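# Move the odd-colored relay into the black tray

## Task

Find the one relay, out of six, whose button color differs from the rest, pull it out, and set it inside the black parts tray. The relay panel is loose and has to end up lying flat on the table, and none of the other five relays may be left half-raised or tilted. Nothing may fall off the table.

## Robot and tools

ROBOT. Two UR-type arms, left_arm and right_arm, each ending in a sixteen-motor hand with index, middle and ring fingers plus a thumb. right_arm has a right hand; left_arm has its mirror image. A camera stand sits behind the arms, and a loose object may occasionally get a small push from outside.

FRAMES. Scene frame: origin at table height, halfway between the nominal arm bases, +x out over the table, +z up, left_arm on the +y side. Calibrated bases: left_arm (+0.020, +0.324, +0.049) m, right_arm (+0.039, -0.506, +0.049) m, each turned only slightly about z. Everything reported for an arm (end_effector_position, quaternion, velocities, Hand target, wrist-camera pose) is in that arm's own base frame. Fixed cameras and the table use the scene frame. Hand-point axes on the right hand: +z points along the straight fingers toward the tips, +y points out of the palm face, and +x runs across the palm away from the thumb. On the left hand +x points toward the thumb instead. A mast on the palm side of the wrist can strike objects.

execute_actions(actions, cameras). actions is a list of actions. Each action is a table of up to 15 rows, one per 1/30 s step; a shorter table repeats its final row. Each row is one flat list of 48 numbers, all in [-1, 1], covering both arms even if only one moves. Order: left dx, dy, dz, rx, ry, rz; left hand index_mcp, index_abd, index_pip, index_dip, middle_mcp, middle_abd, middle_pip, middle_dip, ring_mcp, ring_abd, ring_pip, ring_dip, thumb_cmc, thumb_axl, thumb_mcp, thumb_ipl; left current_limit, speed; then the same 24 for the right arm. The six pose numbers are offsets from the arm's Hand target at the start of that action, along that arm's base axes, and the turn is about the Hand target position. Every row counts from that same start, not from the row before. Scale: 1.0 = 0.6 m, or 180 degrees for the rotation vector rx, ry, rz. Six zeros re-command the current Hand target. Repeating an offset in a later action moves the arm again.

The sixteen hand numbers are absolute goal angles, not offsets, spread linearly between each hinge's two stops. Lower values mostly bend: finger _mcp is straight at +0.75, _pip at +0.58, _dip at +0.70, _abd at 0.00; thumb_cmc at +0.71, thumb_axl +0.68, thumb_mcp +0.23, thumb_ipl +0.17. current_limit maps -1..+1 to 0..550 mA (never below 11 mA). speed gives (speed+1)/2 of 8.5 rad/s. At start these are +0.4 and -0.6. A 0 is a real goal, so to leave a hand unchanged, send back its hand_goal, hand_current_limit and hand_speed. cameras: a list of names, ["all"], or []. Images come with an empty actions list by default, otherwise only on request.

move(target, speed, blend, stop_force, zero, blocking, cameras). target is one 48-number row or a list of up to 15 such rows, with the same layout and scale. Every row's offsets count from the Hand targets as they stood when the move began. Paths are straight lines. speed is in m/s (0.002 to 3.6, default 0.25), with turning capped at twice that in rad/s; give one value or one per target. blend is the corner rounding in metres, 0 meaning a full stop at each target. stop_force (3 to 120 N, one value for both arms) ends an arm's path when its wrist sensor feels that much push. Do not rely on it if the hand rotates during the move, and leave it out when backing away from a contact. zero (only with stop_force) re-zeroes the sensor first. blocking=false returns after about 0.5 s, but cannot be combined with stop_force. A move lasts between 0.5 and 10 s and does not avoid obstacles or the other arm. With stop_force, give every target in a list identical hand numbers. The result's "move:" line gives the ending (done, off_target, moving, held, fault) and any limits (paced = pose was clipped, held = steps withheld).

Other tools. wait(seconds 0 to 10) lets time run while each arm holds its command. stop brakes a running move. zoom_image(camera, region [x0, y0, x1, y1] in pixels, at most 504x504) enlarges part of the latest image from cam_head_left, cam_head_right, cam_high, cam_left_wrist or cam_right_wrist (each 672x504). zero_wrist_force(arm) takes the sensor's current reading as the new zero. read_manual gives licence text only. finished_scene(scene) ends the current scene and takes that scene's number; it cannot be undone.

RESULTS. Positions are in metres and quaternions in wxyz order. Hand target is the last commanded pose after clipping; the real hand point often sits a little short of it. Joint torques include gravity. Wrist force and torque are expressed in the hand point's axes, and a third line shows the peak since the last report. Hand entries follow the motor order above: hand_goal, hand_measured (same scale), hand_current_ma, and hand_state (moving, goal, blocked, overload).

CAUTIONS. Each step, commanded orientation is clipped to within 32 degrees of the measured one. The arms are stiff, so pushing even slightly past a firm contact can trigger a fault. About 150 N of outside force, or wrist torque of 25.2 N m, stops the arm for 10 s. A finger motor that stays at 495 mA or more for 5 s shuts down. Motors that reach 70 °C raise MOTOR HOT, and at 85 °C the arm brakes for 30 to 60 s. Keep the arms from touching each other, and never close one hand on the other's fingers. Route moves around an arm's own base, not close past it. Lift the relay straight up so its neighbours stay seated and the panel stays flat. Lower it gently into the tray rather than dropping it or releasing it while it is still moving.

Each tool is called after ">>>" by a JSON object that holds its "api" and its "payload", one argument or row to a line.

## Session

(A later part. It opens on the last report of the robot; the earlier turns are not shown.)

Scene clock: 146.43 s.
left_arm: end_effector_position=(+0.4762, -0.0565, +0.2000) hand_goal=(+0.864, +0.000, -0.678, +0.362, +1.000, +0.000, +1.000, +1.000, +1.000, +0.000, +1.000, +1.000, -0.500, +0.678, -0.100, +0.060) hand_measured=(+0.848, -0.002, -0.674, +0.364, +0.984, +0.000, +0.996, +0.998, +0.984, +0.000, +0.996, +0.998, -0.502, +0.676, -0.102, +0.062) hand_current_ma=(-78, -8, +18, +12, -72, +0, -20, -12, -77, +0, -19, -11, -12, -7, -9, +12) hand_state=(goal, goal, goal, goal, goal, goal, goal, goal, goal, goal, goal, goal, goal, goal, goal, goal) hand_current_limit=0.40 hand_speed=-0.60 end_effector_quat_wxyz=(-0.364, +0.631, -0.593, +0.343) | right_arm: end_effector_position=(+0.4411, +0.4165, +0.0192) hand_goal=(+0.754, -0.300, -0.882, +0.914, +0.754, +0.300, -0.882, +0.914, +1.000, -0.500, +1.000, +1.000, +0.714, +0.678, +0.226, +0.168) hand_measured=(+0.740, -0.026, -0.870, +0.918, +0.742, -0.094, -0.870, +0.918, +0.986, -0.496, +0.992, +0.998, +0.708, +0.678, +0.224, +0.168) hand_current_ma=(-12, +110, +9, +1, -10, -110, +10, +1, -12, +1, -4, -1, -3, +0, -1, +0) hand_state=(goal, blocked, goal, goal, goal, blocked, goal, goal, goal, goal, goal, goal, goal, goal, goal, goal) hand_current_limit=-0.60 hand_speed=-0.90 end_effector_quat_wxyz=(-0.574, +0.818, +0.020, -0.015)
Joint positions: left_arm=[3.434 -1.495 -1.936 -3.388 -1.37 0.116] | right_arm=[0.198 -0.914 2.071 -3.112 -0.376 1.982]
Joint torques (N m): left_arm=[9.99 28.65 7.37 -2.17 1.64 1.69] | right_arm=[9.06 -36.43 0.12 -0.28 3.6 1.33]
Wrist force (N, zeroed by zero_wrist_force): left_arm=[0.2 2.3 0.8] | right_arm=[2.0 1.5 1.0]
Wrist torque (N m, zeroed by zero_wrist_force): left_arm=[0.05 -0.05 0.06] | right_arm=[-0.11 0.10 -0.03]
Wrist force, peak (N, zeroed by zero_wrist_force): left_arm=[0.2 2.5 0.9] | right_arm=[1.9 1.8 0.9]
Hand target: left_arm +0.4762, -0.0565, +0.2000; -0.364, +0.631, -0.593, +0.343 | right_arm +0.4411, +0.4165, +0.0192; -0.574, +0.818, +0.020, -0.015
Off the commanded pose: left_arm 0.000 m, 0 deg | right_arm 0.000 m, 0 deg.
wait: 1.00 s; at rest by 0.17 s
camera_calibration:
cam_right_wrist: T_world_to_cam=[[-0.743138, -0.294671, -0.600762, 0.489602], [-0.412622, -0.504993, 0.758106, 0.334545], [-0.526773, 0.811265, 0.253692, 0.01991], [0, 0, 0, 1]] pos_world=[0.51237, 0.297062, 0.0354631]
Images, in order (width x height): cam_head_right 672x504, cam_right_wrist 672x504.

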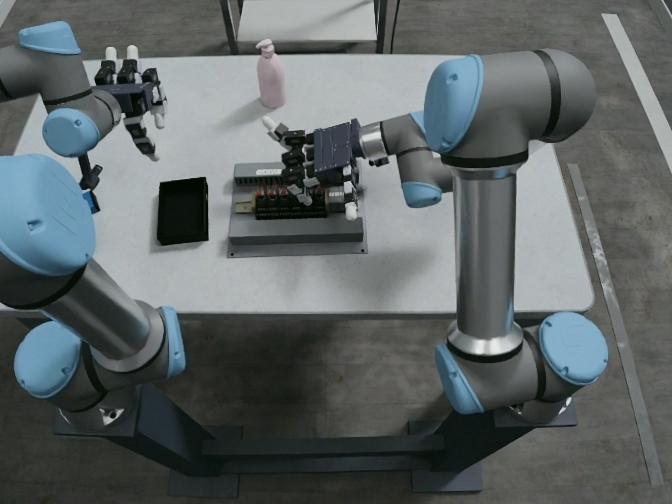

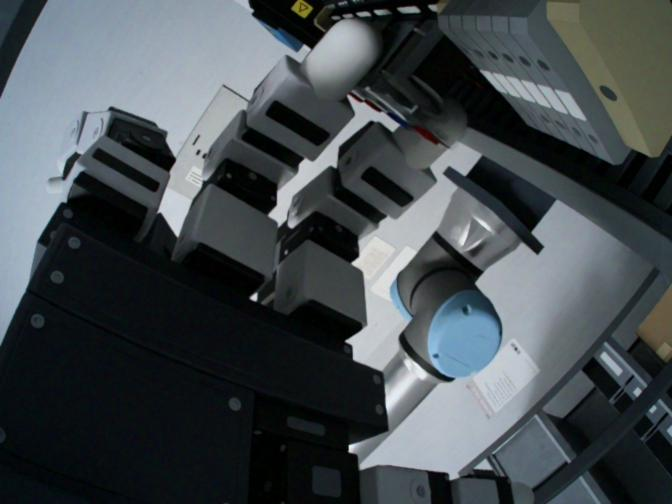

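>>> {"api": "move", "payload": {
  "target": [
    [0,0,0,0,0,0, 0.863,0,-0.679,0.362,1,0,1,1,1,0,1,1,-0.5,0.678,-0.1,0.059,0.4,-0.6, 0,0,0,0,0,0, 0.7534,-0.6,-0.883,0.913,0.7534,0.55,-0.883,0.913,1,-0.5,1,1,0.714,0.678,0.226,0.168,0.4,-0.8]
  ],
  "speed": 0.02
}}

>>> {"api": "zero_wrist_force", "payload": {
  "arm": "right_arm"
}}

>>> {"api": "move", "payload": {
  "target": [
    [0,0,0,0,0,0, 0.863,0,-0.679,0.362,1,0,1,1,1,0,1,1,-0.5,0.678,-0.1,0.059,0.4,-0.6, 0,0,0.005,0,0,0, 0.7534,-0.6,-0.883,0.913,0.7534,0.55,-0.883,0.913,1,-0.5,1,1,0.714,0.678,0.226,0.168,0.4,-0.8]
  ],
  "speed": 0.02,
  "cameras": ["cam_head_right","cam_right_wrist"]
}}

>>> {"api": "zoom_image", "payload": {
  "camera": "cam_right_wrist",
  "region": [290, 0, 500, 170]
}}

Scene clock: 147.33 s.
left_arm: end_effector_position=(+0.4762, -0.0565, +0.2000) hand_goal=(+0.864, +0.000, -0.678, +0.362, +1.000, +0.000, +1.000, +1.000, +1.000, +0.000, +1.000, +1.000, -0.500, +0.678, -0.100, +0.060) hand_measured=(+0.848, -0.002, -0.674, +0.364, +0.984, +0.000, +0.996, +0.998, +0.984, +0.000, +0.996, +0.998, -0.502, +0.676, -0.102, +0.062) hand_current_ma=(-78, -8, +18, +12, -72, +0, -20, -12, -77, +0, -19, -11, -12, -7, -9, +12) hand_state=(goal, goal, goal, goal, goal, goal, goal, goal, goal, goal, goal, goal, goal, goal, goal, goal) hand_current_limit=0.40 hand_speed=-0.60 end_effector_quat_wxyz=(-0.364, +0.631, -0.593, +0.343) | right_arm: end_effector_position=(+0.4411, +0.4165, +0.0192) hand_goal=(+0.754, -0.600, -0.882, +0.914, +0.754, +0.550, -0.882, +0.914, +1.000, -0.500, +1.000, +1.000, +0.714, +0.678, +0.226, +0.168) hand_measured=(+0.744, -0.122, -0.868, +0.918, +0.742, -0.034, -0.868, +0.918, +0.986, -0.496, +0.992, +0.998, +0.708, +0.678, +0.224, +0.168) hand_current_ma=(-7, +385, +12, +1, -9, -385, +13, +2, -12, +1, -4, -1, -3, +0, -1, +0) hand_state=(goal, blocked, goal, goal, goal, blocked, goal, goal, goal, goal, goal, goal, goal, goal, goal, goal) hand_current_limit=0.40 hand_speed=-0.80 end_effector_quat_wxyz=(-0.574, +0.818, +0.020, -0.015)
Joint positions: left_arm=[3.434 -1.495 -1.936 -3.388 -1.37 0.116] | right_arm=[0.198 -0.914 2.071 -3.112 -0.376 1.982]
Joint torques (N m): left_arm=[10.14 28.09 8.42 -2.01 1.5 1.6] | right_arm=[11.27 -38.16 -2.48 -1.14 3.65 1.33]
Wrist force (N, zeroed by zero_wrist_force): left_arm=[0.3 2.1 0.8] | right_arm=[1.5 5.2 3.9]
Wrist torque (N m, zeroed by zero_wrist_force): left_arm=[0.02 -0.07 0.08] | right_arm=[-0.23 0.08 -0.06]
Wrist force, peak (N, zeroed by zero_wrist_force): left_arm=[-0.1 2.4 1.1] | right_arm=[1.5 5.2 3.9]
Hand target: left_arm +0.4762, -0.0565, +0.2000; -0.364, +0.631, -0.593, +0.343 | right_arm +0.4411, +0.4165, +0.0192; -0.574, +0.818, +0.020, -0.015
Off the commanded pose: left_arm 0.000 m, 0 deg | right_arm 0.000 m, 0 deg.
move: done

Wrist force sensor zeroed.

Scene clock: 148.17 s.
left_arm: end_effector_position=(+0.4762, -0.0565, +0.2000) hand_goal=(+0.864, +0.000, -0.678, +0.362, +1.000, +0.000, +1.000, +1.000, +1.000, +0.000, +1.000, +1.000, -0.500, +0.678, -0.100, +0.060) hand_measured=(+0.848, -0.002, -0.674, +0.364, +0.984, +0.000, +0.996, +0.998, +0.984, +0.000, +0.996, +0.998, -0.502, +0.676, -0.102, +0.062) hand_current_ma=(-78, -8, +18, +12, -72, +0, -20, -12, -77, +0, -19, -11, -12, -7, -9, +12) hand_state=(goal, goal, goal, goal, goal, goal, goal, goal, goal, goal, goal, goal, goal, goal, goal, goal) hand_current_limit=0.40 hand_speed=-0.60 end_effector_quat_wxyz=(-0.364, +0.631, -0.593, +0.343) | right_arm: end_effector_position=(+0.4411, +0.4165, +0.0221) hand_goal=(+0.754, -0.600, -0.882, +0.914, +0.754, +0.550, -0.882, +0.914, +1.000, -0.500, +1.000, +1.000, +0.714, +0.678, +0.226, +0.168) hand_measured=(+0.722, -0.124, -0.844, +0.922, +0.712, -0.034, -0.834, +0.928, +0.986, -0.496, +0.992, +0.998, +0.708, +0.678, +0.224, +0.168) hand_current_ma=(-49, +385, +56, +6, -71, -385, +81, +13, -12, +1, -4, -1, -3, +0, -1, +0) hand_state=(blocked, blocked, blocked, goal, blocked, blocked, blocked, goal, goal, goal, goal, goal, goal, goal, goal, goal) hand_current_limit=0.40 hand_speed=-0.80 end_effector_quat_wxyz=(-0.574, +0.819, +0.020, -0.015)
Joint positions: left_arm=[3.434 -1.495 -1.936 -3.388 -1.37 0.116] | right_arm=[0.198 -0.921 2.071 -3.105 -0.376 1.982]
Joint torques (N m): left_arm=[9.41 27.85 8.22 -2.05 1.6 1.54] | right_arm=[13.19 -60.02 -5.8 -2.46 5.58 0.88]
Wrist force (N, zeroed by zero_wrist_force): left_arm=[0.1 2.4 1.0] | right_arm=[0.2 13.8 3.1]
Wrist torque (N m, zeroed by zero_wrist_force): left_arm=[0.05 -0.03 0.05] | right_arm=[-0.42 0.03 0.05]
Wrist force, peak (N, zeroed by zero_wrist_force): left_arm=[0.2 2.4 1.1] | right_arm=[1.2 13.8 3.3]
Hand target: left_arm +0.4762, -0.0565, +0.2000; -0.364, +0.631, -0.593, +0.343 | right_arm +0.4411, +0.4165, +0.0222; -0.574, +0.818, +0.020, -0.015
Off the commanded pose: left_arm 0.000 m, 0 deg | right_arm 0.000 m, 0 deg.
move: done
camera_calibration:
cam_right_wrist: T_world_to_cam=[[-0.743175, -0.294716, -0.600695, 0.491374], [-0.412555, -0.504967, 0.75816, 0.332303], [-0.526773, 0.811265, 0.253692, 0.0191742], [0, 0, 0, 1]] pos_world=[0.512371, 0.297062, 0.0383631]
Images, in order (width x height): cam_head_right 672x504, cam_right_wrist 672x504.

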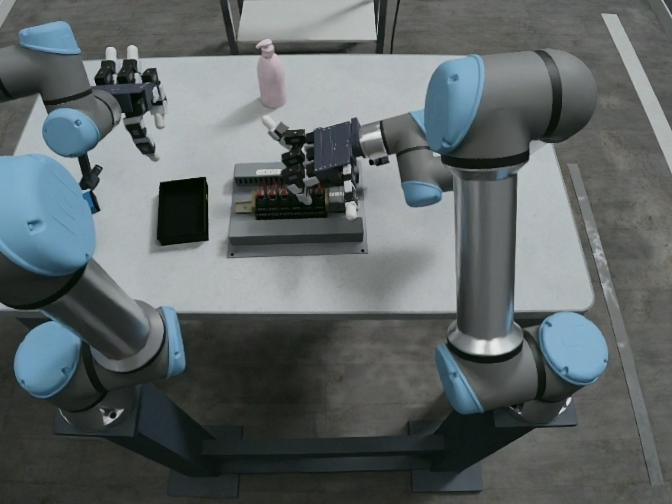

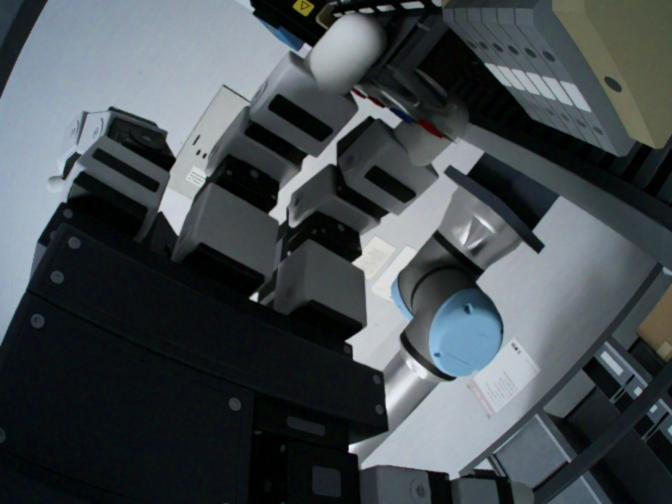

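Scaled by 2.400 from the camera's 672x504 image, which has a finer 960x720 frame.

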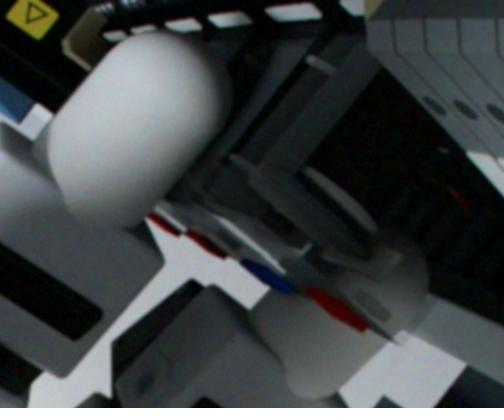

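>>> {"api": "move", "payload": {
  "target": [
    [0,0,0,0,0,0, 0.863,0,-0.679,0.362,1,0,1,1,1,0,1,1,-0.5,0.678,-0.1,0.059,0.4,-0.6, 0,0,0.005,0,0,0, 0.7534,-0.6,-0.883,0.913,0.7534,0.55,-0.883,0.913,1,-0.5,1,1,0.714,0.678,0.226,0.168,0.7,-0.8]
  ],
  "speed": 0.02,
  "cameras": ["cam_head_right","cam_right_wrist"]
}}

>>> {"api": "zoom_image", "payload": {
  "camera": "cam_right_wrist",
  "region": [290, 0, 500, 170]
}}

Scene clock: 149.13 s.
left_arm: end_effector_position=(+0.4762, -0.0565, +0.2000) hand_goal=(+0.864, +0.000, -0.678, +0.362, +1.000, +0.000, +1.000, +1.000, +1.000, +0.000, +1.000, +1.000, -0.500, +0.678, -0.100, +0.060) hand_measured=(+0.848, -0.002, -0.674, +0.364, +0.984, +0.000, +0.996, +0.998, +0.984, +0.000, +0.996, +0.998, -0.502, +0.676, -0.102, +0.062) hand_current_ma=(-78, -8, +18, +12, -72, +0, -20, -12, -77, +0, -19, -11, -12, -7, -9, +12) hand_state=(goal, goal, goal, goal, goal, goal, goal, goal, goal, goal, goal, goal, goal, goal, goal, goal) hand_current_limit=0.40 hand_speed=-0.60 end_effector_quat_wxyz=(-0.364, +0.631, -0.593, +0.343) | right_arm: end_effector_position=(+0.4411, +0.4165, +0.0251) hand_goal=(+0.754, -0.600, -0.882, +0.914, +0.754, +0.550, -0.882, +0.914, +1.000, -0.500, +1.000, +1.000, +0.714, +0.678, +0.226, +0.168) hand_measured=(+0.718, -0.124, -0.844, +0.922, +0.698, -0.034, -0.816, +0.934, +0.986, -0.496, +0.992, +0.998, +0.708, +0.678, +0.224, +0.168) hand_current_ma=(-54, +467, +56, +6, -113, -467, +135, +21, -12, +1, -4, -1, -3, +0, -1, +0) hand_state=(blocked, blocked, blocked, goal, blocked, blocked, blocked, blocked, goal, goal, goal, goal, goal, goal, goal, goal) hand_current_limit=0.70 hand_speed=-0.80 end_effector_quat_wxyz=(-0.574, +0.818, +0.020, -0.015)
Joint positions: left_arm=[3.434 -1.495 -1.936 -3.388 -1.37 0.116] | right_arm=[0.198 -0.928 2.072 -3.098 -0.376 1.982]
Joint torques (N m): left_arm=[10.06 27.51 8.57 -2.08 1.48 1.51] | right_arm=[12.72 -60.68 -7.61 -2.39 7.41 0.15]
Wrist force (N, zeroed by zero_wrist_force): left_arm=[0.0 2.2 0.9] | right_arm=[-1.1 15.5 3.5]
Wrist torque (N m, zeroed by zero_wrist_force): left_arm=[0.02 -0.02 0.05] | right_arm=[-0.48 -0.03 0.09]
Wrist force, peak (N, zeroed by zero_wrist_force): left_arm=[-0.3 2.5 1.0] | right_arm=[-0.9 17.5 4.4]
Hand target: left_arm +0.4762, -0.0565, +0.2000; -0.364, +0.631, -0.593, +0.343 | right_arm +0.4411, +0.4165, +0.0252; -0.574, +0.818, +0.020, -0.015
Off the commanded pose: left_arm 0.000 m, 0 deg | right_arm 0.000 m, 0 deg.
move: done
camera_calibration:
cam_right_wrist: T_world_to_cam=[[-0.743138, -0.294671, -0.600762, 0.493147], [-0.412622, -0.504993, 0.758106, 0.330072], [-0.526773, 0.811265, 0.253692, 0.0184132], [0, 0, 0, 1]] pos_world=[0.51237, 0.297062, 0.0413631]
Images, in order (width x height): cam_head_right 672x504, cam_right_wrist 672x504.

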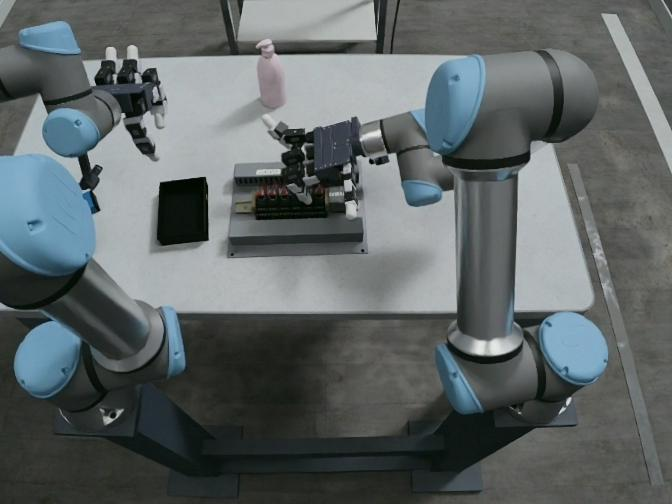

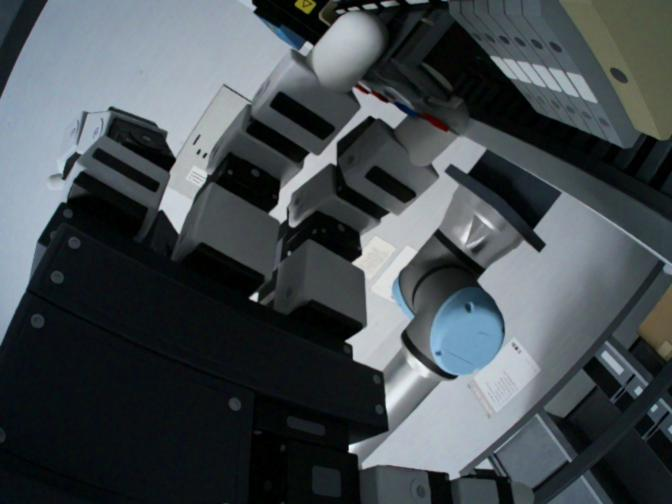

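Scaled by 2.400 from the camera's 672x504 image, which has a finer 960x720 frame.

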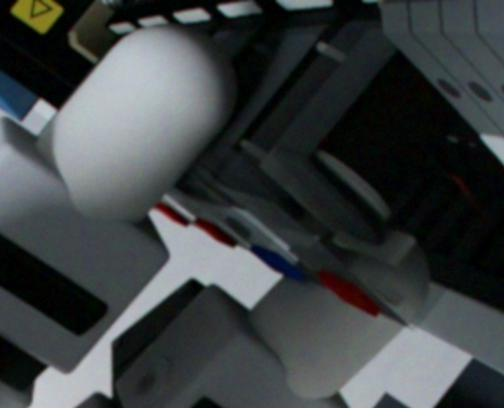

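>>> {"api": "move", "payload": {
  "target": [
    [0,0,0,0,0,0, 0.863,0,-0.679,0.362,1,0,1,1,1,0,1,1,-0.5,0.678,-0.1,0.059,0.4,-0.6, 0,0,0.005,0,0,0, 0.7534,-0.6,-0.883,0.913,0.7534,0.55,-0.883,0.913,1,-0.5,1,1,0.714,0.678,0.226,0.168,0.75,-0.8]
  ],
  "speed": 0.02,
  "cameras": ["cam_head_right","cam_right_wrist","cam_high"]
}}

>>> {"api": "zoom_image", "payload": {
  "camera": "cam_right_wrist",
  "region": [290, 0, 500, 170]
}}

>>> {"api": "zoom_image", "payload": {
  "camera": "cam_head_right",
  "region": [220, 150, 380, 260]
}}

>>> {"api": "zoom_image", "payload": {
  "camera": "cam_high",
  "region": [230, 160, 400, 290]
}}

Scene clock: 150.53 s.
left_arm: end_effector_position=(+0.4762, -0.0565, +0.2000) hand_goal=(+0.864, +0.000, -0.678, +0.362, +1.000, +0.000, +1.000, +1.000, +1.000, +0.000, +1.000, +1.000, -0.500, +0.678, -0.100, +0.060) hand_measured=(+0.848, -0.002, -0.674, +0.364, +0.984, +0.000, +0.996, +0.998, +0.984, +0.000, +0.996, +0.998, -0.502, +0.676, -0.102, +0.062) hand_current_ma=(-78, -8, +18, +12, -72, +0, -20, -12, -77, +0, -19, -11, -12, -7, -9, +12) hand_state=(goal, goal, goal, goal, goal, goal, goal, goal, goal, goal, goal, goal, goal, goal, goal, goal) hand_current_limit=0.40 hand_speed=-0.60 end_effector_quat_wxyz=(-0.364, +0.631, -0.593, +0.343) | right_arm: end_effector_position=(+0.4411, +0.4165, +0.0281) hand_goal=(+0.754, -0.600, -0.882, +0.914, +0.754, +0.550, -0.882, +0.914, +1.000, -0.500, +1.000, +1.000, +0.714, +0.678, +0.226, +0.168) hand_measured=(+0.716, -0.136, -0.844, +0.922, +0.698, -0.034, -0.814, +0.936, +0.986, -0.496, +0.992, +0.998, +0.708, +0.678, +0.224, +0.168) hand_current_ma=(-60, +481, +56, +4, -115, -481, +137, +23, -12, +1, -4, -1, -3, +0, -1, +0) hand_state=(blocked, blocked, blocked, goal, blocked, blocked, blocked, blocked, goal, goal, goal, goal, goal, goal, goal, goal) hand_current_limit=0.75 hand_speed=-0.80 end_effector_quat_wxyz=(-0.574, +0.818, +0.020, -0.015)
Joint positions: left_arm=[3.434 -1.495 -1.936 -3.388 -1.37 0.116] | right_arm=[0.198 -0.936 2.072 -3.091 -0.376 1.982]
Joint torques (N m): left_arm=[9.74 27.69 8.75 -1.97 1.44 1.48] | right_arm=[10.37 -62.63 -7.69 -2.81 6.55 1.57]
Wrist force (N, zeroed by zero_wrist_force): left_arm=[-0.1 2.2 1.1] | right_arm=[-1.6 15.0 3.3]
Wrist torque (N m, zeroed by zero_wrist_force): left_arm=[0.02 -0.01 0.04] | right_arm=[-0.48 -0.05 0.10]
Wrist force, peak (N, zeroed by zero_wrist_force): left_arm=[0.0 2.4 1.1] | right_arm=[-1.1 18.5 4.9]
Hand target: left_arm +0.4762, -0.0565, +0.2000; -0.364, +0.631, -0.593, +0.343 | right_arm +0.4411, +0.4165, +0.0282; -0.574, +0.818, +0.020, -0.015
Off the commanded pose: left_arm 0.000 m, 0 deg | right_arm 0.000 m, 0 deg.
move: done
camera_calibration:
cam_right_wrist: T_world_to_cam=[[-0.743138, -0.294671, -0.600762, 0.494949], [-0.412622, -0.504993, 0.758106, 0.327798], [-0.526773, 0.811265, 0.253692, 0.0176521], [0, 0, 0, 1]] pos_world=[0.51237, 0.297062, 0.0443631]
Images, in order (width x height): cam_head_right 672x504, cam_high 672x504, cam_right_wrist 672x504.

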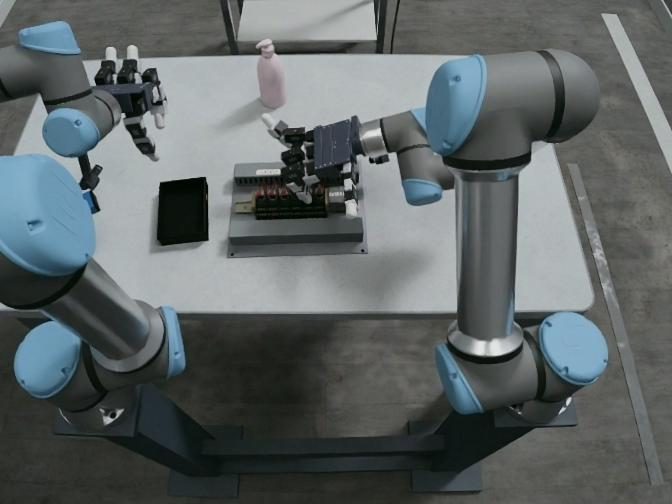

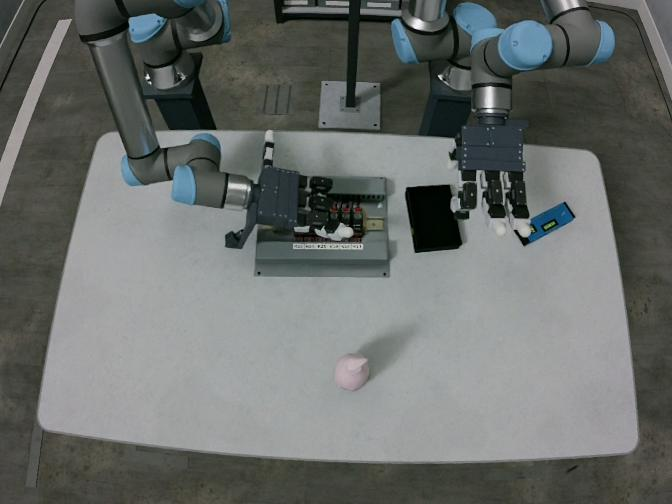

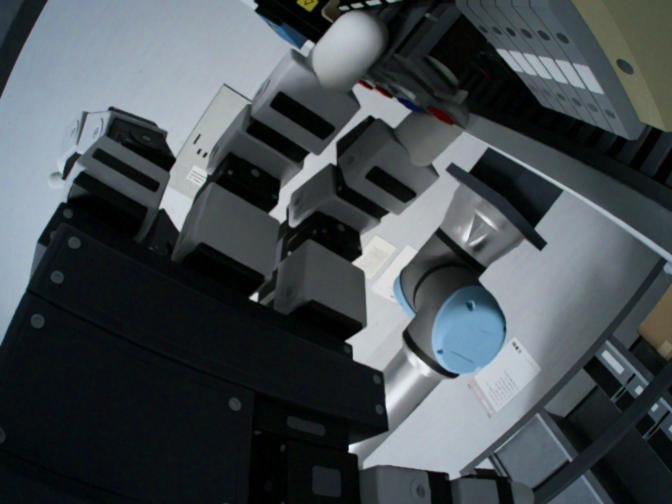

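Scaled by 2.400 from the camera's 672x504 image, which has a finer 960x720 frame.

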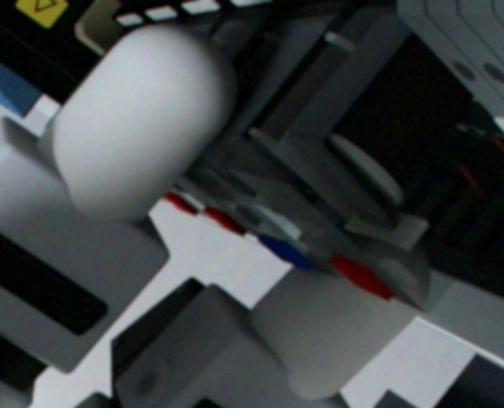

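Scaled by 3.150 from the camera's 672x504 image, which has a finer 960x720 frame.

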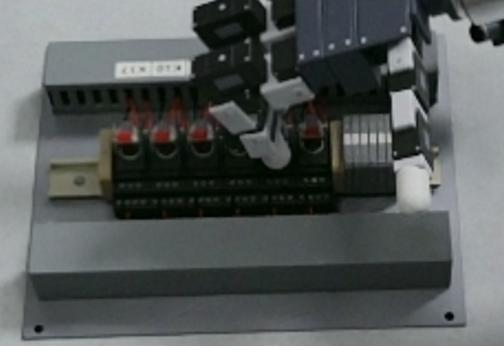

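Scaled by 2.965 from the camera's 672x504 image, which has a finer 960x720 frame.

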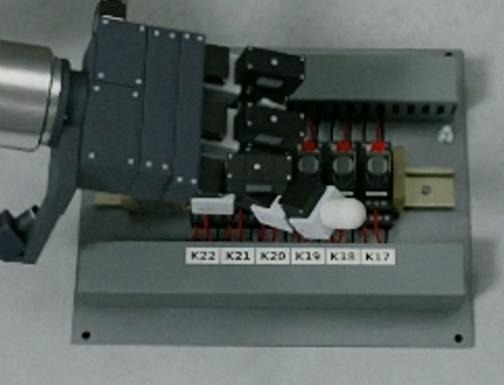

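>>> {"api": "move", "payload": {
  "target": [
    [0,0,0,0,0,0, 0.863,0,-0.679,0.362,1,0,1,1,1,0,1,1,-0.5,0.678,-0.1,0.059,0.4,-0.6, 0,0,0,0,0,0, 0.7534,0.36,-0.883,0.913,0.7534,-0.36,-0.883,0.913,1,-0.7,1,1,0.714,0.678,0.226,0.168,0.3,-0.7],
    [0,0,0,0,0,0, 0.863,0,-0.679,0.362,1,0,1,1,1,0,1,1,-0.5,0.678,-0.1,0.059,0.4,-0.6, 0,0,0.04,0,0,0, 0.7534,0.53,-0.956,0.913,0.7534,-0.53,-0.956,0.913,1,-0.7,1,1,0.714,0.678,0.226,0.168,0.3,-0.6],
    [0,0,0,0,0,0, 0.863,0,-0.679,0.362,1,0,1,1,1,0,1,1,-0.5,0.678,-0.1,0.059,0.4,-0.6, 0.0013,0.0067,0.02,0,0,0, 0.7534,0.53,-0.956,0.913,0.7534,-0.53,-0.956,0.913,1,-0.7,1,1,0.714,0.678,0.226,0.168,0.3,-0.6]
  ],
  "speed": 0.05,
  "cameras": ["cam_head_right","cam_right_wrist"]
}}

>>> {"api": "zoom_image", "payload": {
  "camera": "cam_right_wrist",
  "region": [290, 0, 500, 170]
}}

>>> {"api": "zoom_image", "payload": {
  "camera": "cam_head_right",
  "region": [270, 160, 350, 220]
}}

Scene clock: 155.33 s.
left_arm: end_effector_position=(+0.4762, -0.0565, +0.2000) hand_goal=(+0.864, +0.000, -0.678, +0.362, +1.000, +0.000, +1.000, +1.000, +1.000, +0.000, +1.000, +1.000, -0.500, +0.678, -0.100, +0.060) hand_measured=(+0.848, -0.002, -0.674, +0.364, +0.984, +0.000, +0.996, +0.998, +0.984, +0.000, +0.996, +0.998, -0.502, +0.676, -0.102, +0.062) hand_current_ma=(-78, -8, +18, +12, -72, +0, -20, -12, -77, +0, -19, -11, -12, -7, -9, +12) hand_state=(goal, goal, goal, goal, goal, goal, goal, goal, goal, goal, goal, goal, goal, goal, goal, goal) hand_current_limit=0.40 hand_speed=-0.60 end_effector_quat_wxyz=(-0.364, +0.631, -0.593, +0.343) | right_arm: end_effector_position=(+0.4419, +0.4205, +0.0403) hand_goal=(+0.754, +0.530, -0.956, +0.914, +0.754, -0.530, -0.956, +0.914, +1.000, -0.700, +1.000, +1.000, +0.714, +0.678, +0.226, +0.168) hand_measured=(+0.738, +0.526, -0.952, +0.918, +0.740, -0.526, -0.950, +0.918, +0.986, -0.696, +0.992, +0.998, +0.708, +0.678, +0.224, +0.168) hand_current_ma=(-16, -1, +2, +1, -12, +1, +3, +1, -12, +1, -4, -1, -3, +0, -1, +0) hand_state=(goal, goal, goal, goal, goal, goal, goal, goal, goal, goal, goal, goal, goal, goal, goal, goal) hand_current_limit=0.30 hand_speed=-0.60 end_effector_quat_wxyz=(-0.574, +0.819, +0.020, -0.015)
Joint positions: left_arm=[3.434 -1.495 -1.936 -3.388 -1.37 0.116] | right_arm=[0.205 -0.958 2.064 -3.078 -0.379 2]
Joint torques (N m): left_arm=[9.96 27.36 8.33 -2.16 1.44 1.49] | right_arm=[13.2 -31.6 -24.06 -5.18 0.16 0.97]
Wrist force (N, zeroed by zero_wrist_force): left_arm=[-0.1 2.0 1.0] | right_arm=[-1.6 -5.4 -3.9]
Wrist torque (N m, zeroed by zero_wrist_force): left_arm=[-0.01 -0.01 0.04] | right_arm=[0.20 -0.07 0.05]
Wrist force, peak (N, zeroed by zero_wrist_force): left_arm=[0.1 2.5 1.0] | right_arm=[-1.7 15.5 3.5]
Hand target: left_arm +0.4762, -0.0565, +0.2000; -0.364, +0.631, -0.593, +0.343 | right_arm +0.4419, +0.4205, +0.0402; -0.574, +0.818, +0.020, -0.015
Off the commanded pose: left_arm 0.000 m, 0 deg | right_arm 0.000 m, 0 deg.
move: done
camera_calibration:
cam_right_wrist: T_world_to_cam=[[-0.743108, -0.294785, -0.600743, 0.50407], [-0.412529, -0.50505, 0.758119, 0.320868], [-0.526888, 0.811188, 0.253699, 0.011815], [0, 0, 0, 1]] pos_world=[0.513171, 0.301063, 0.0565631]
Images, in order (width x height): cam_head_right 672x504, cam_right_wrist 672x504.

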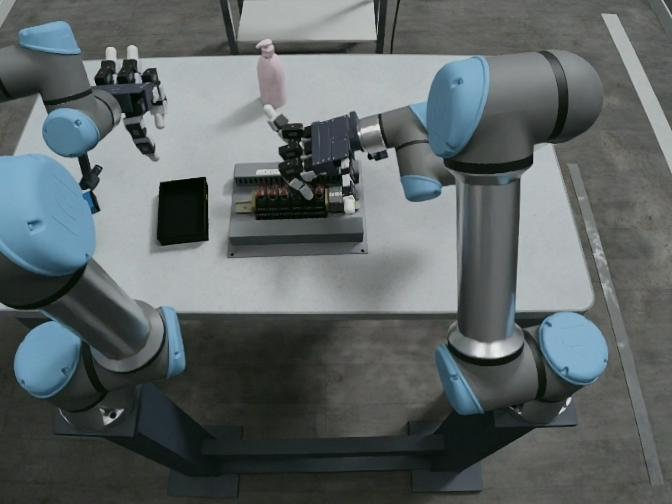

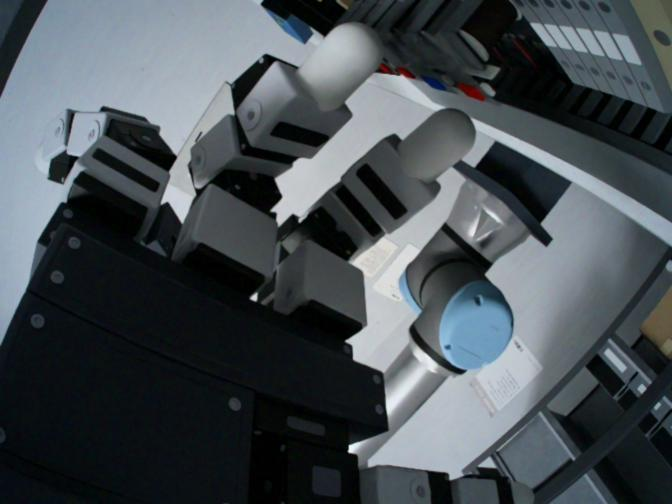

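Scaled by 2.400 from the camera's 672x504 image, which has a finer 960x720 frame.

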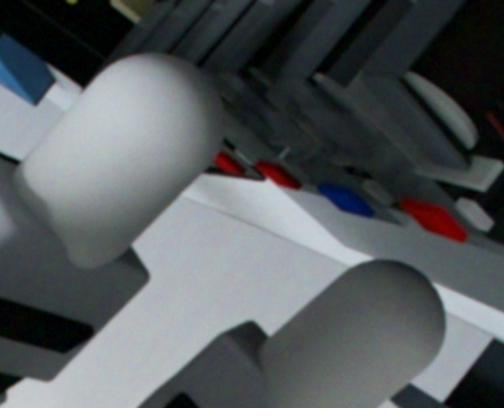

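Scaled by 6.300 from the camera's 672x504 image, which has a finer 960x720 frame.

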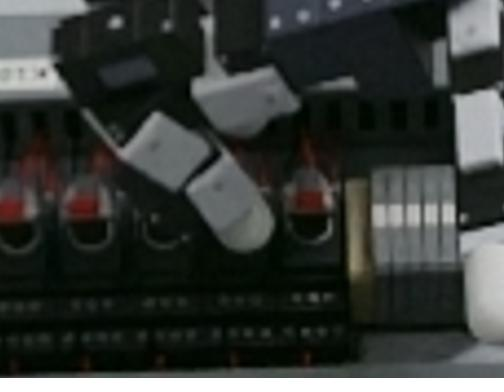

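>>> {"api": "zero_wrist_force", "payload": {
  "arm": "right_arm"
}}

>>> {"api": "move", "payload": {
  "target": [
    [0,0,0,0,0,0, 0.863,0,-0.679,0.362,1,0,1,1,1,0,1,1,-0.5,0.678,-0.1,0.059,0.4,-0.6, 0,0,-0.0395,0,0,0, 0.7534,0.53,-0.956,0.913,0.7534,-0.53,-0.956,0.913,1,-0.7,1,1,0.714,0.678,0.226,0.168,0.3,-0.6]
  ],
  "speed": 0.03,
  "stop_force": 5
}}

>>> {"api": "move", "payload": {
  "target": [
    [0,0,0,0,0,0, 0.863,0,-0.679,0.362,1,0,1,1,1,0,1,1,-0.5,0.678,-0.1,0.059,0.4,-0.6, 0,0,0,0,0,0, 0.7534,-0.3,-0.956,0.913,0.7534,0.3,-0.956,0.913,1,-0.7,1,1,0.714,0.678,0.226,0.168,-0.75,-0.9]
  ],
  "speed": 0.03,
  "cameras": ["cam_head_right","cam_right_wrist"]
}}

>>> {"api": "zoom_image", "payload": {
  "camera": "cam_right_wrist",
  "region": [290, 0, 500, 170]
}}

>>> {"api": "zoom_image", "payload": {
  "camera": "cam_head_right",
  "region": [270, 160, 350, 220]
}}

Wrist force sensor zeroed.

Scene clock: 157.77 s.
left_arm: end_effector_position=(+0.4762, -0.0565, +0.2000) hand_goal=(+0.864, +0.000, -0.678, +0.362, +1.000, +0.000, +1.000, +1.000, +1.000, +0.000, +1.000, +1.000, -0.500, +0.678, -0.100, +0.060) hand_measured=(+0.848, -0.002, -0.674, +0.364, +0.984, +0.000, +0.996, +0.998, +0.984, +0.000, +0.996, +0.998, -0.502, +0.676, -0.102, +0.062) hand_current_ma=(-78, -8, +18, +12, -72, +0, -20, -12, -77, +0, -19, -11, -12, -7, -9, +12) hand_state=(goal, goal, goal, goal, goal, goal, goal, goal, goal, goal, goal, goal, goal, goal, goal, goal) hand_current_limit=0.40 hand_speed=-0.60 end_effector_quat_wxyz=(-0.364, +0.631, -0.593, +0.343) | right_arm: end_effector_position=(+0.4419, +0.4205, +0.0165) hand_goal=(+0.754, +0.530, -0.956, +0.914, +0.754, -0.530, -0.956, +0.914, +1.000, -0.700, +1.000, +1.000, +0.714, +0.678, +0.226, +0.168) hand_measured=(+0.738, +0.526, -0.952, +0.918, +0.740, -0.526, -0.950, +0.918, +0.986, -0.696, +0.992, +0.998, +0.708, +0.678, +0.224, +0.168) hand_current_ma=(-16, -1, +2, +1, -12, +1, +3, +1, -12, +1, -4, -1, -3, +0, -1, +0) hand_state=(goal, goal, goal, goal, goal, goal, goal, goal, goal, goal, goal, goal, goal, goal, goal, goal) hand_current_limit=0.30 hand_speed=-0.60 end_effector_quat_wxyz=(-0.574, +0.818, +0.020, -0.015)
Joint positions: left_arm=[3.434 -1.495 -1.936 -3.388 -1.37 0.116] | right_arm=[0.206 -0.9 2.061 -3.133 -0.379 2]
Joint torques (N m): left_arm=[10.42 27.98 7.81 -1.96 1.46 1.55] | right_arm=[4.92 -32.56 -21.96 -4.77 1.18 1.14]
Wrist force (N, zeroed by zero_wrist_force): left_arm=[0.1 2.3 0.7] | right_arm=[0.0 0.1 -0.1]
Wrist torque (N m, zeroed by zero_wrist_force): left_arm=[0.05 -0.05 0.05] | right_arm=[0.02 0.00 0.02]
Wrist force, peak (N, zeroed by zero_wrist_force): left_arm=[-0.2 2.6 1.0] | right_arm=[0.3 0.2 -0.2]
Hand target: left_arm +0.4762, -0.0565, +0.2000; -0.364, +0.631, -0.593, +0.343 | right_arm +0.4419, +0.4205, +0.0165; -0.574, +0.818, +0.020, -0.015
Off the commanded pose: left_arm 0.000 m, 0 deg | right_arm 0.000 m, 0 deg.
move: done

Scene clock: 159.53 s.
left_arm: end_effector_position=(+0.4762, -0.0565, +0.2000) hand_goal=(+0.864, +0.000, -0.678, +0.362, +1.000, +0.000, +1.000, +1.000, +1.000, +0.000, +1.000, +1.000, -0.500, +0.678, -0.100, +0.060) hand_measured=(+0.848, -0.002, -0.674, +0.364, +0.984, +0.000, +0.996, +0.998, +0.984, +0.000, +0.996, +0.998, -0.502, +0.676, -0.102, +0.062) hand_current_ma=(-78, -8, +18, +12, -72, +0, -20, -12, -77, +0, -19, -11, -12, -7, -9, +12) hand_state=(goal, goal, goal, goal, goal, goal, goal, goal, goal, goal, goal, goal, goal, goal, goal, goal) hand_current_limit=0.40 hand_speed=-0.60 end_effector_quat_wxyz=(-0.364, +0.631, -0.593, +0.343) | right_arm: end_effector_position=(+0.4419, +0.4205, +0.0165) hand_goal=(+0.754, -0.300, -0.956, +0.914, +0.754, +0.300, -0.956, +0.914, +1.000, -0.700, +1.000, +1.000, +0.714, +0.678, +0.226, +0.168) hand_measured=(+0.744, +0.002, -0.938, +0.920, +0.746, -0.102, -0.934, +0.920, +0.986, -0.696, +0.992, +0.998, +0.708, +0.678, +0.224, +0.168) hand_current_ma=(-8, +68, +18, +3, -6, -69, +23, +3, -12, +1, -4, -1, -3, +0, -1, +0) hand_state=(goal, blocked, goal, goal, goal, blocked, blocked, goal, goal, goal, goal, goal, goal, goal, goal, goal) hand_current_limit=-0.75 hand_speed=-0.90 end_effector_quat_wxyz=(-0.574, +0.818, +0.020, -0.015)
Joint positions: left_arm=[3.434 -1.495 -1.936 -3.388 -1.37 0.116] | right_arm=[0.206 -0.9 2.061 -3.133 -0.379 2]
Joint torques (N m): left_arm=[9.92 28.02 7.68 -2.07 1.52 1.52] | right_arm=[6.48 -34.43 -16.23 -3.37 0.75 1.29]
Wrist force (N, zeroed by zero_wrist_force): left_arm=[0.1 2.5 0.8] | right_arm=[1.0 2.2 1.9]
Wrist torque (N m, zeroed by zero_wrist_force): left_arm=[0.06 -0.04 0.05] | right_arm=[-0.11 0.05 -0.02]
Wrist force, peak (N, zeroed by zero_wrist_force): left_arm=[0.3 2.5 1.1] | right_arm=[4.1 0.9 1.1]
Hand target: left_arm +0.4762, -0.0565, +0.2000; -0.364, +0.631, -0.593, +0.343 | right_arm +0.4419, +0.4205, +0.0165; -0.574, +0.818, +0.020, -0.015
Off the commanded pose: left_arm 0.000 m, 0 deg | right_arm 0.000 m, 0 deg.
move: done
camera_calibration:
cam_right_wrist: T_world_to_cam=[[-0.743138, -0.294671, -0.600762, 0.489754], [-0.412622, -0.504993, 0.758106, 0.338942], [-0.526773, 0.811265, 0.253692, 0.0177713], [0, 0, 0, 1]] pos_world=[0.51317, 0.301062, 0.0327631]
Images, in order (width x height): cam_head_right 672x504, cam_right_wrist 672x504.

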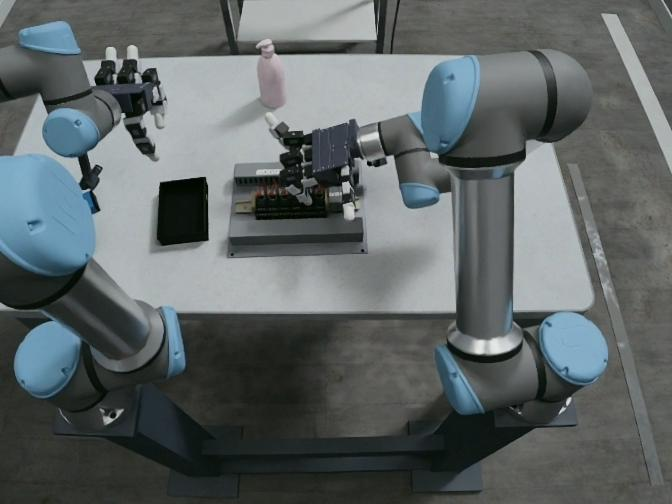

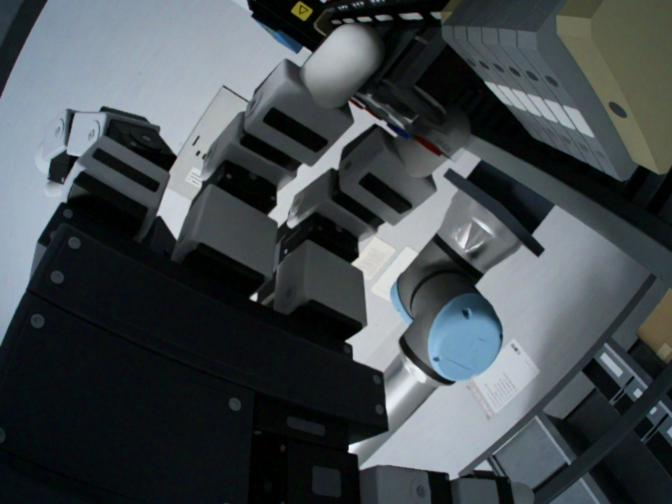

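Scaled by 2.400 from the camera's 672x504 image, which has a finer 960x720 frame.

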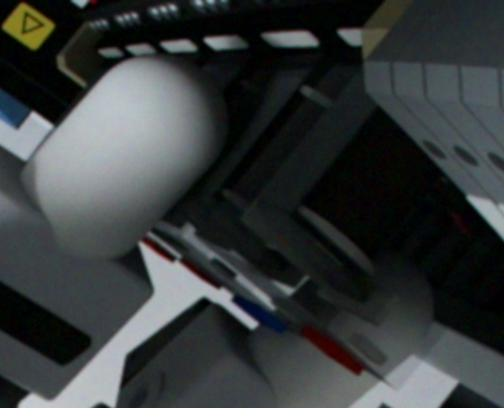

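Scaled by 6.300 from the camera's 672x504 image, which has a finer 960x720 frame.

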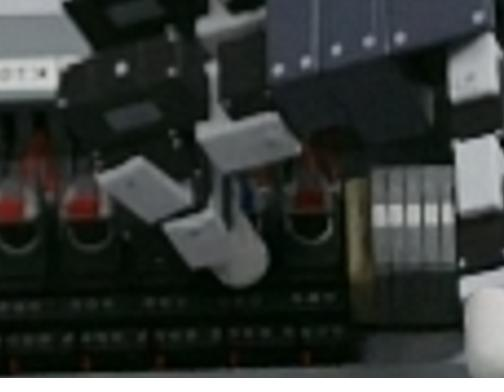

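>>> {"api": "move", "payload": {
  "target": [
    [0,0,0,0,0,0, 0.863,0,-0.679,0.362,1,0,1,1,1,0,1,1,-0.5,0.678,-0.1,0.059,0.4,-0.6, 0,0,0,0,0,0, 0.7534,-0.6,-0.956,0.913,0.7534,0.5,-0.956,0.913,1,-0.7,1,1,0.714,0.678,0.226,0.168,0.1,-0.85]
  ],
  "speed": 0.02
}}

>>> {"api": "move", "payload": {
  "target": [
    [0,0,0,0,0,0, 0.863,0,-0.679,0.362,1,0,1,1,1,0,1,1,-0.5,0.678,-0.1,0.059,0.4,-0.6, 0,0,0.005,0,0,0, 0.7534,-0.6,-0.956,0.913,0.7534,0.5,-0.956,0.913,1,-0.7,1,1,0.714,0.678,0.226,0.168,0.1,-0.8]
  ],
  "speed": 0.02,
  "cameras": ["cam_head_right","cam_right_wrist"]
}}

>>> {"api": "zoom_image", "payload": {
  "camera": "cam_right_wrist",
  "region": [290, 0, 500, 170]
}}

Scene clock: 160.70 s.
left_arm: end_effector_position=(+0.4762, -0.0565, +0.2000) hand_goal=(+0.864, +0.000, -0.678, +0.362, +1.000, +0.000, +1.000, +1.000, +1.000, +0.000, +1.000, +1.000, -0.500, +0.678, -0.100, +0.060) hand_measured=(+0.848, -0.002, -0.674, +0.364, +0.984, +0.000, +0.996, +0.998, +0.984, +0.000, +0.996, +0.998, -0.502, +0.676, -0.102, +0.062) hand_current_ma=(-78, -8, +18, +12, -72, +0, -20, -12, -77, +0, -19, -11, -12, -7, -9, +12) hand_state=(goal, goal, goal, goal, goal, goal, goal, goal, goal, goal, goal, goal, goal, goal, goal, goal) hand_current_limit=0.40 hand_speed=-0.60 end_effector_quat_wxyz=(-0.364, +0.631, -0.593, +0.343) | right_arm: end_effector_position=(+0.4419, +0.4205, +0.0165) hand_goal=(+0.754, -0.600, -0.956, +0.914, +0.754, +0.500, -0.956, +0.914, +1.000, -0.700, +1.000, +1.000, +0.714, +0.678, +0.226, +0.168) hand_measured=(+0.750, -0.208, -0.936, +0.918, +0.748, +0.070, -0.934, +0.922, +0.986, -0.696, +0.992, +0.998, +0.708, +0.678, +0.224, +0.168) hand_current_ma=(-2, +302, +21, +2, -4, -302, +26, +5, -12, +1, -4, -1, -3, +0, -1, +0) hand_state=(goal, blocked, blocked, goal, goal, blocked, blocked, goal, goal, goal, goal, goal, goal, goal, goal, goal) hand_current_limit=0.10 hand_speed=-0.85 end_effector_quat_wxyz=(-0.574, +0.819, +0.020, -0.015)
Joint positions: left_arm=[3.434 -1.495 -1.936 -3.388 -1.37 0.116] | right_arm=[0.206 -0.9 2.061 -3.133 -0.379 2]
Joint torques (N m): left_arm=[9.61 27.6 8.01 -1.98 1.54 1.46] | right_arm=[7.71 -46.3 -11.08 -1.86 5.21 1.09]
Wrist force (N, zeroed by zero_wrist_force): left_arm=[0.0 2.3 1.1] | right_arm=[2.3 14.4 8.4]
Wrist torque (N m, zeroed by zero_wrist_force): left_arm=[0.02 -0.02 0.05] | right_arm=[-0.34 0.13 -0.07]
Wrist force, peak (N, zeroed by zero_wrist_force): left_arm=[0.0 2.4 1.0] | right_arm=[2.2 14.5 8.6]
Hand target: left_arm +0.4762, -0.0565, +0.2000; -0.364, +0.631, -0.593, +0.343 | right_arm +0.4419, +0.4205, +0.0165; -0.574, +0.818, +0.020, -0.015
Off the commanded pose: left_arm 0.000 m, 0 deg | right_arm 0.000 m, 0 deg.
move: done

Scene clock: 161.70 s.
left_arm: end_effector_position=(+0.4762, -0.0565, +0.2000) hand_goal=(+0.864, +0.000, -0.678, +0.362, +1.000, +0.000, +1.000, +1.000, +1.000, +0.000, +1.000, +1.000, -0.500, +0.678, -0.100, +0.060) hand_measured=(+0.848, -0.002, -0.674, +0.364, +0.984, +0.000, +0.996, +0.998, +0.984, +0.000, +0.996, +0.998, -0.502, +0.676, -0.102, +0.062) hand_current_ma=(-78, -8, +18, +12, -72, +0, -20, -12, -77, +0, -19, -11, -12, -7, -9, +12) hand_state=(goal, goal, goal, goal, goal, goal, goal, goal, goal, goal, goal, goal, goal, goal, goal, goal) hand_current_limit=0.40 hand_speed=-0.60 end_effector_quat_wxyz=(-0.364, +0.631, -0.593, +0.343) | right_arm: end_effector_position=(+0.4419, +0.4205, +0.0195) hand_goal=(+0.754, -0.600, -0.956, +0.914, +0.754, +0.500, -0.956, +0.914, +1.000, -0.700, +1.000, +1.000, +0.714, +0.678, +0.226, +0.168) hand_measured=(+0.734, -0.234, -0.938, +0.910, +0.720, +0.072, -0.924, +0.924, +0.986, -0.696, +0.992, +0.998, +0.708, +0.678, +0.224, +0.168) hand_current_ma=(-22, +302, +18, -2, -51, -302, +45, +6, -12, +1, -4, -1, -3, +0, -1, +0) hand_state=(goal, blocked, goal, goal, blocked, blocked, blocked, goal, goal, goal, goal, goal, goal, goal, goal, goal) hand_current_limit=0.10 hand_speed=-0.80 end_effector_quat_wxyz=(-0.574, +0.818, +0.020, -0.015)
Joint positions: left_arm=[3.434 -1.495 -1.936 -3.388 -1.37 0.116] | right_arm=[0.206 -0.907 2.062 -3.126 -0.379 2]
Joint torques (N m): left_arm=[9.97 27.94 8.1 -2.08 1.53 1.5] | right_arm=[8.95 -63.39 -8.08 -2.95 6.82 0.07]
Wrist force (N, zeroed by zero_wrist_force): left_arm=[0.0 2.1 0.9] | right_arm=[0.5 23.3 8.8]
Wrist torque (N m, zeroed by zero_wrist_force): left_arm=[0.01 -0.03 0.05] | right_arm=[-0.58 0.11 -0.04]
Wrist force, peak (N, zeroed by zero_wrist_force): left_arm=[-0.1 2.3 1.2] | right_arm=[0.6 23.6 9.2]
Hand target: left_arm +0.4762, -0.0565, +0.2000; -0.364, +0.631, -0.593, +0.343 | right_arm +0.4419, +0.4205, +0.0195; -0.574, +0.818, +0.020, -0.015
Off the commanded pose: left_arm 0.000 m, 0 deg | right_arm 0.000 m, 0 deg.
move: done
camera_calibration:
cam_right_wrist: T_world_to_cam=[[-0.743225, -0.29469, -0.600646, 0.491602], [-0.412482, -0.505016, 0.758167, 0.336601], [-0.52676, 0.811244, 0.253786, 0.0170064], [0, 0, 0, 1]] pos_world=[0.513171, 0.301062, 0.0357627]
Images, in order (width x height): cam_head_right 672x504, cam_right_wrist 672x504.

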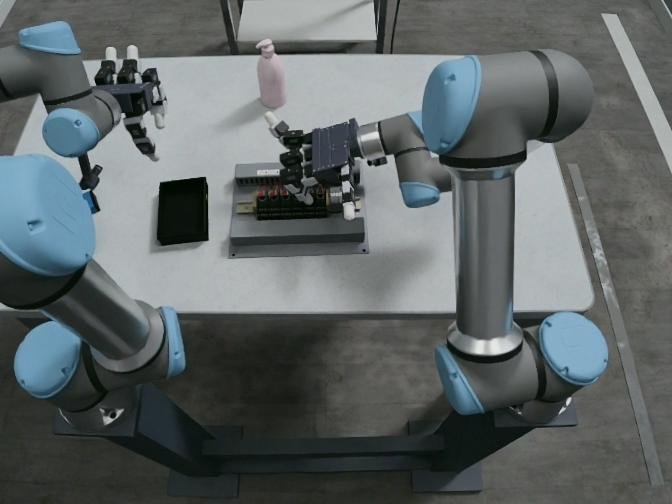

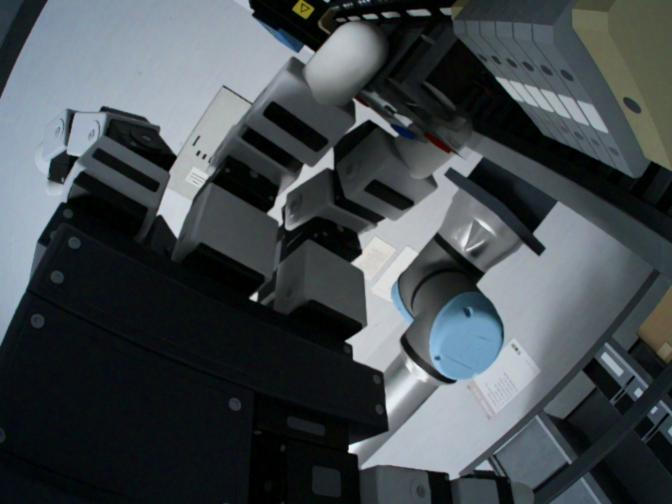

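Scaled by 2.400 from the camera's 672x504 image, which has a finer 960x720 frame.

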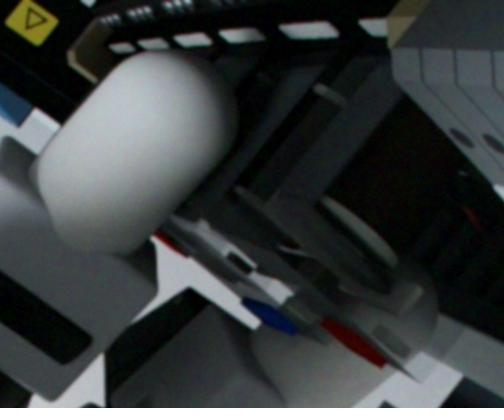

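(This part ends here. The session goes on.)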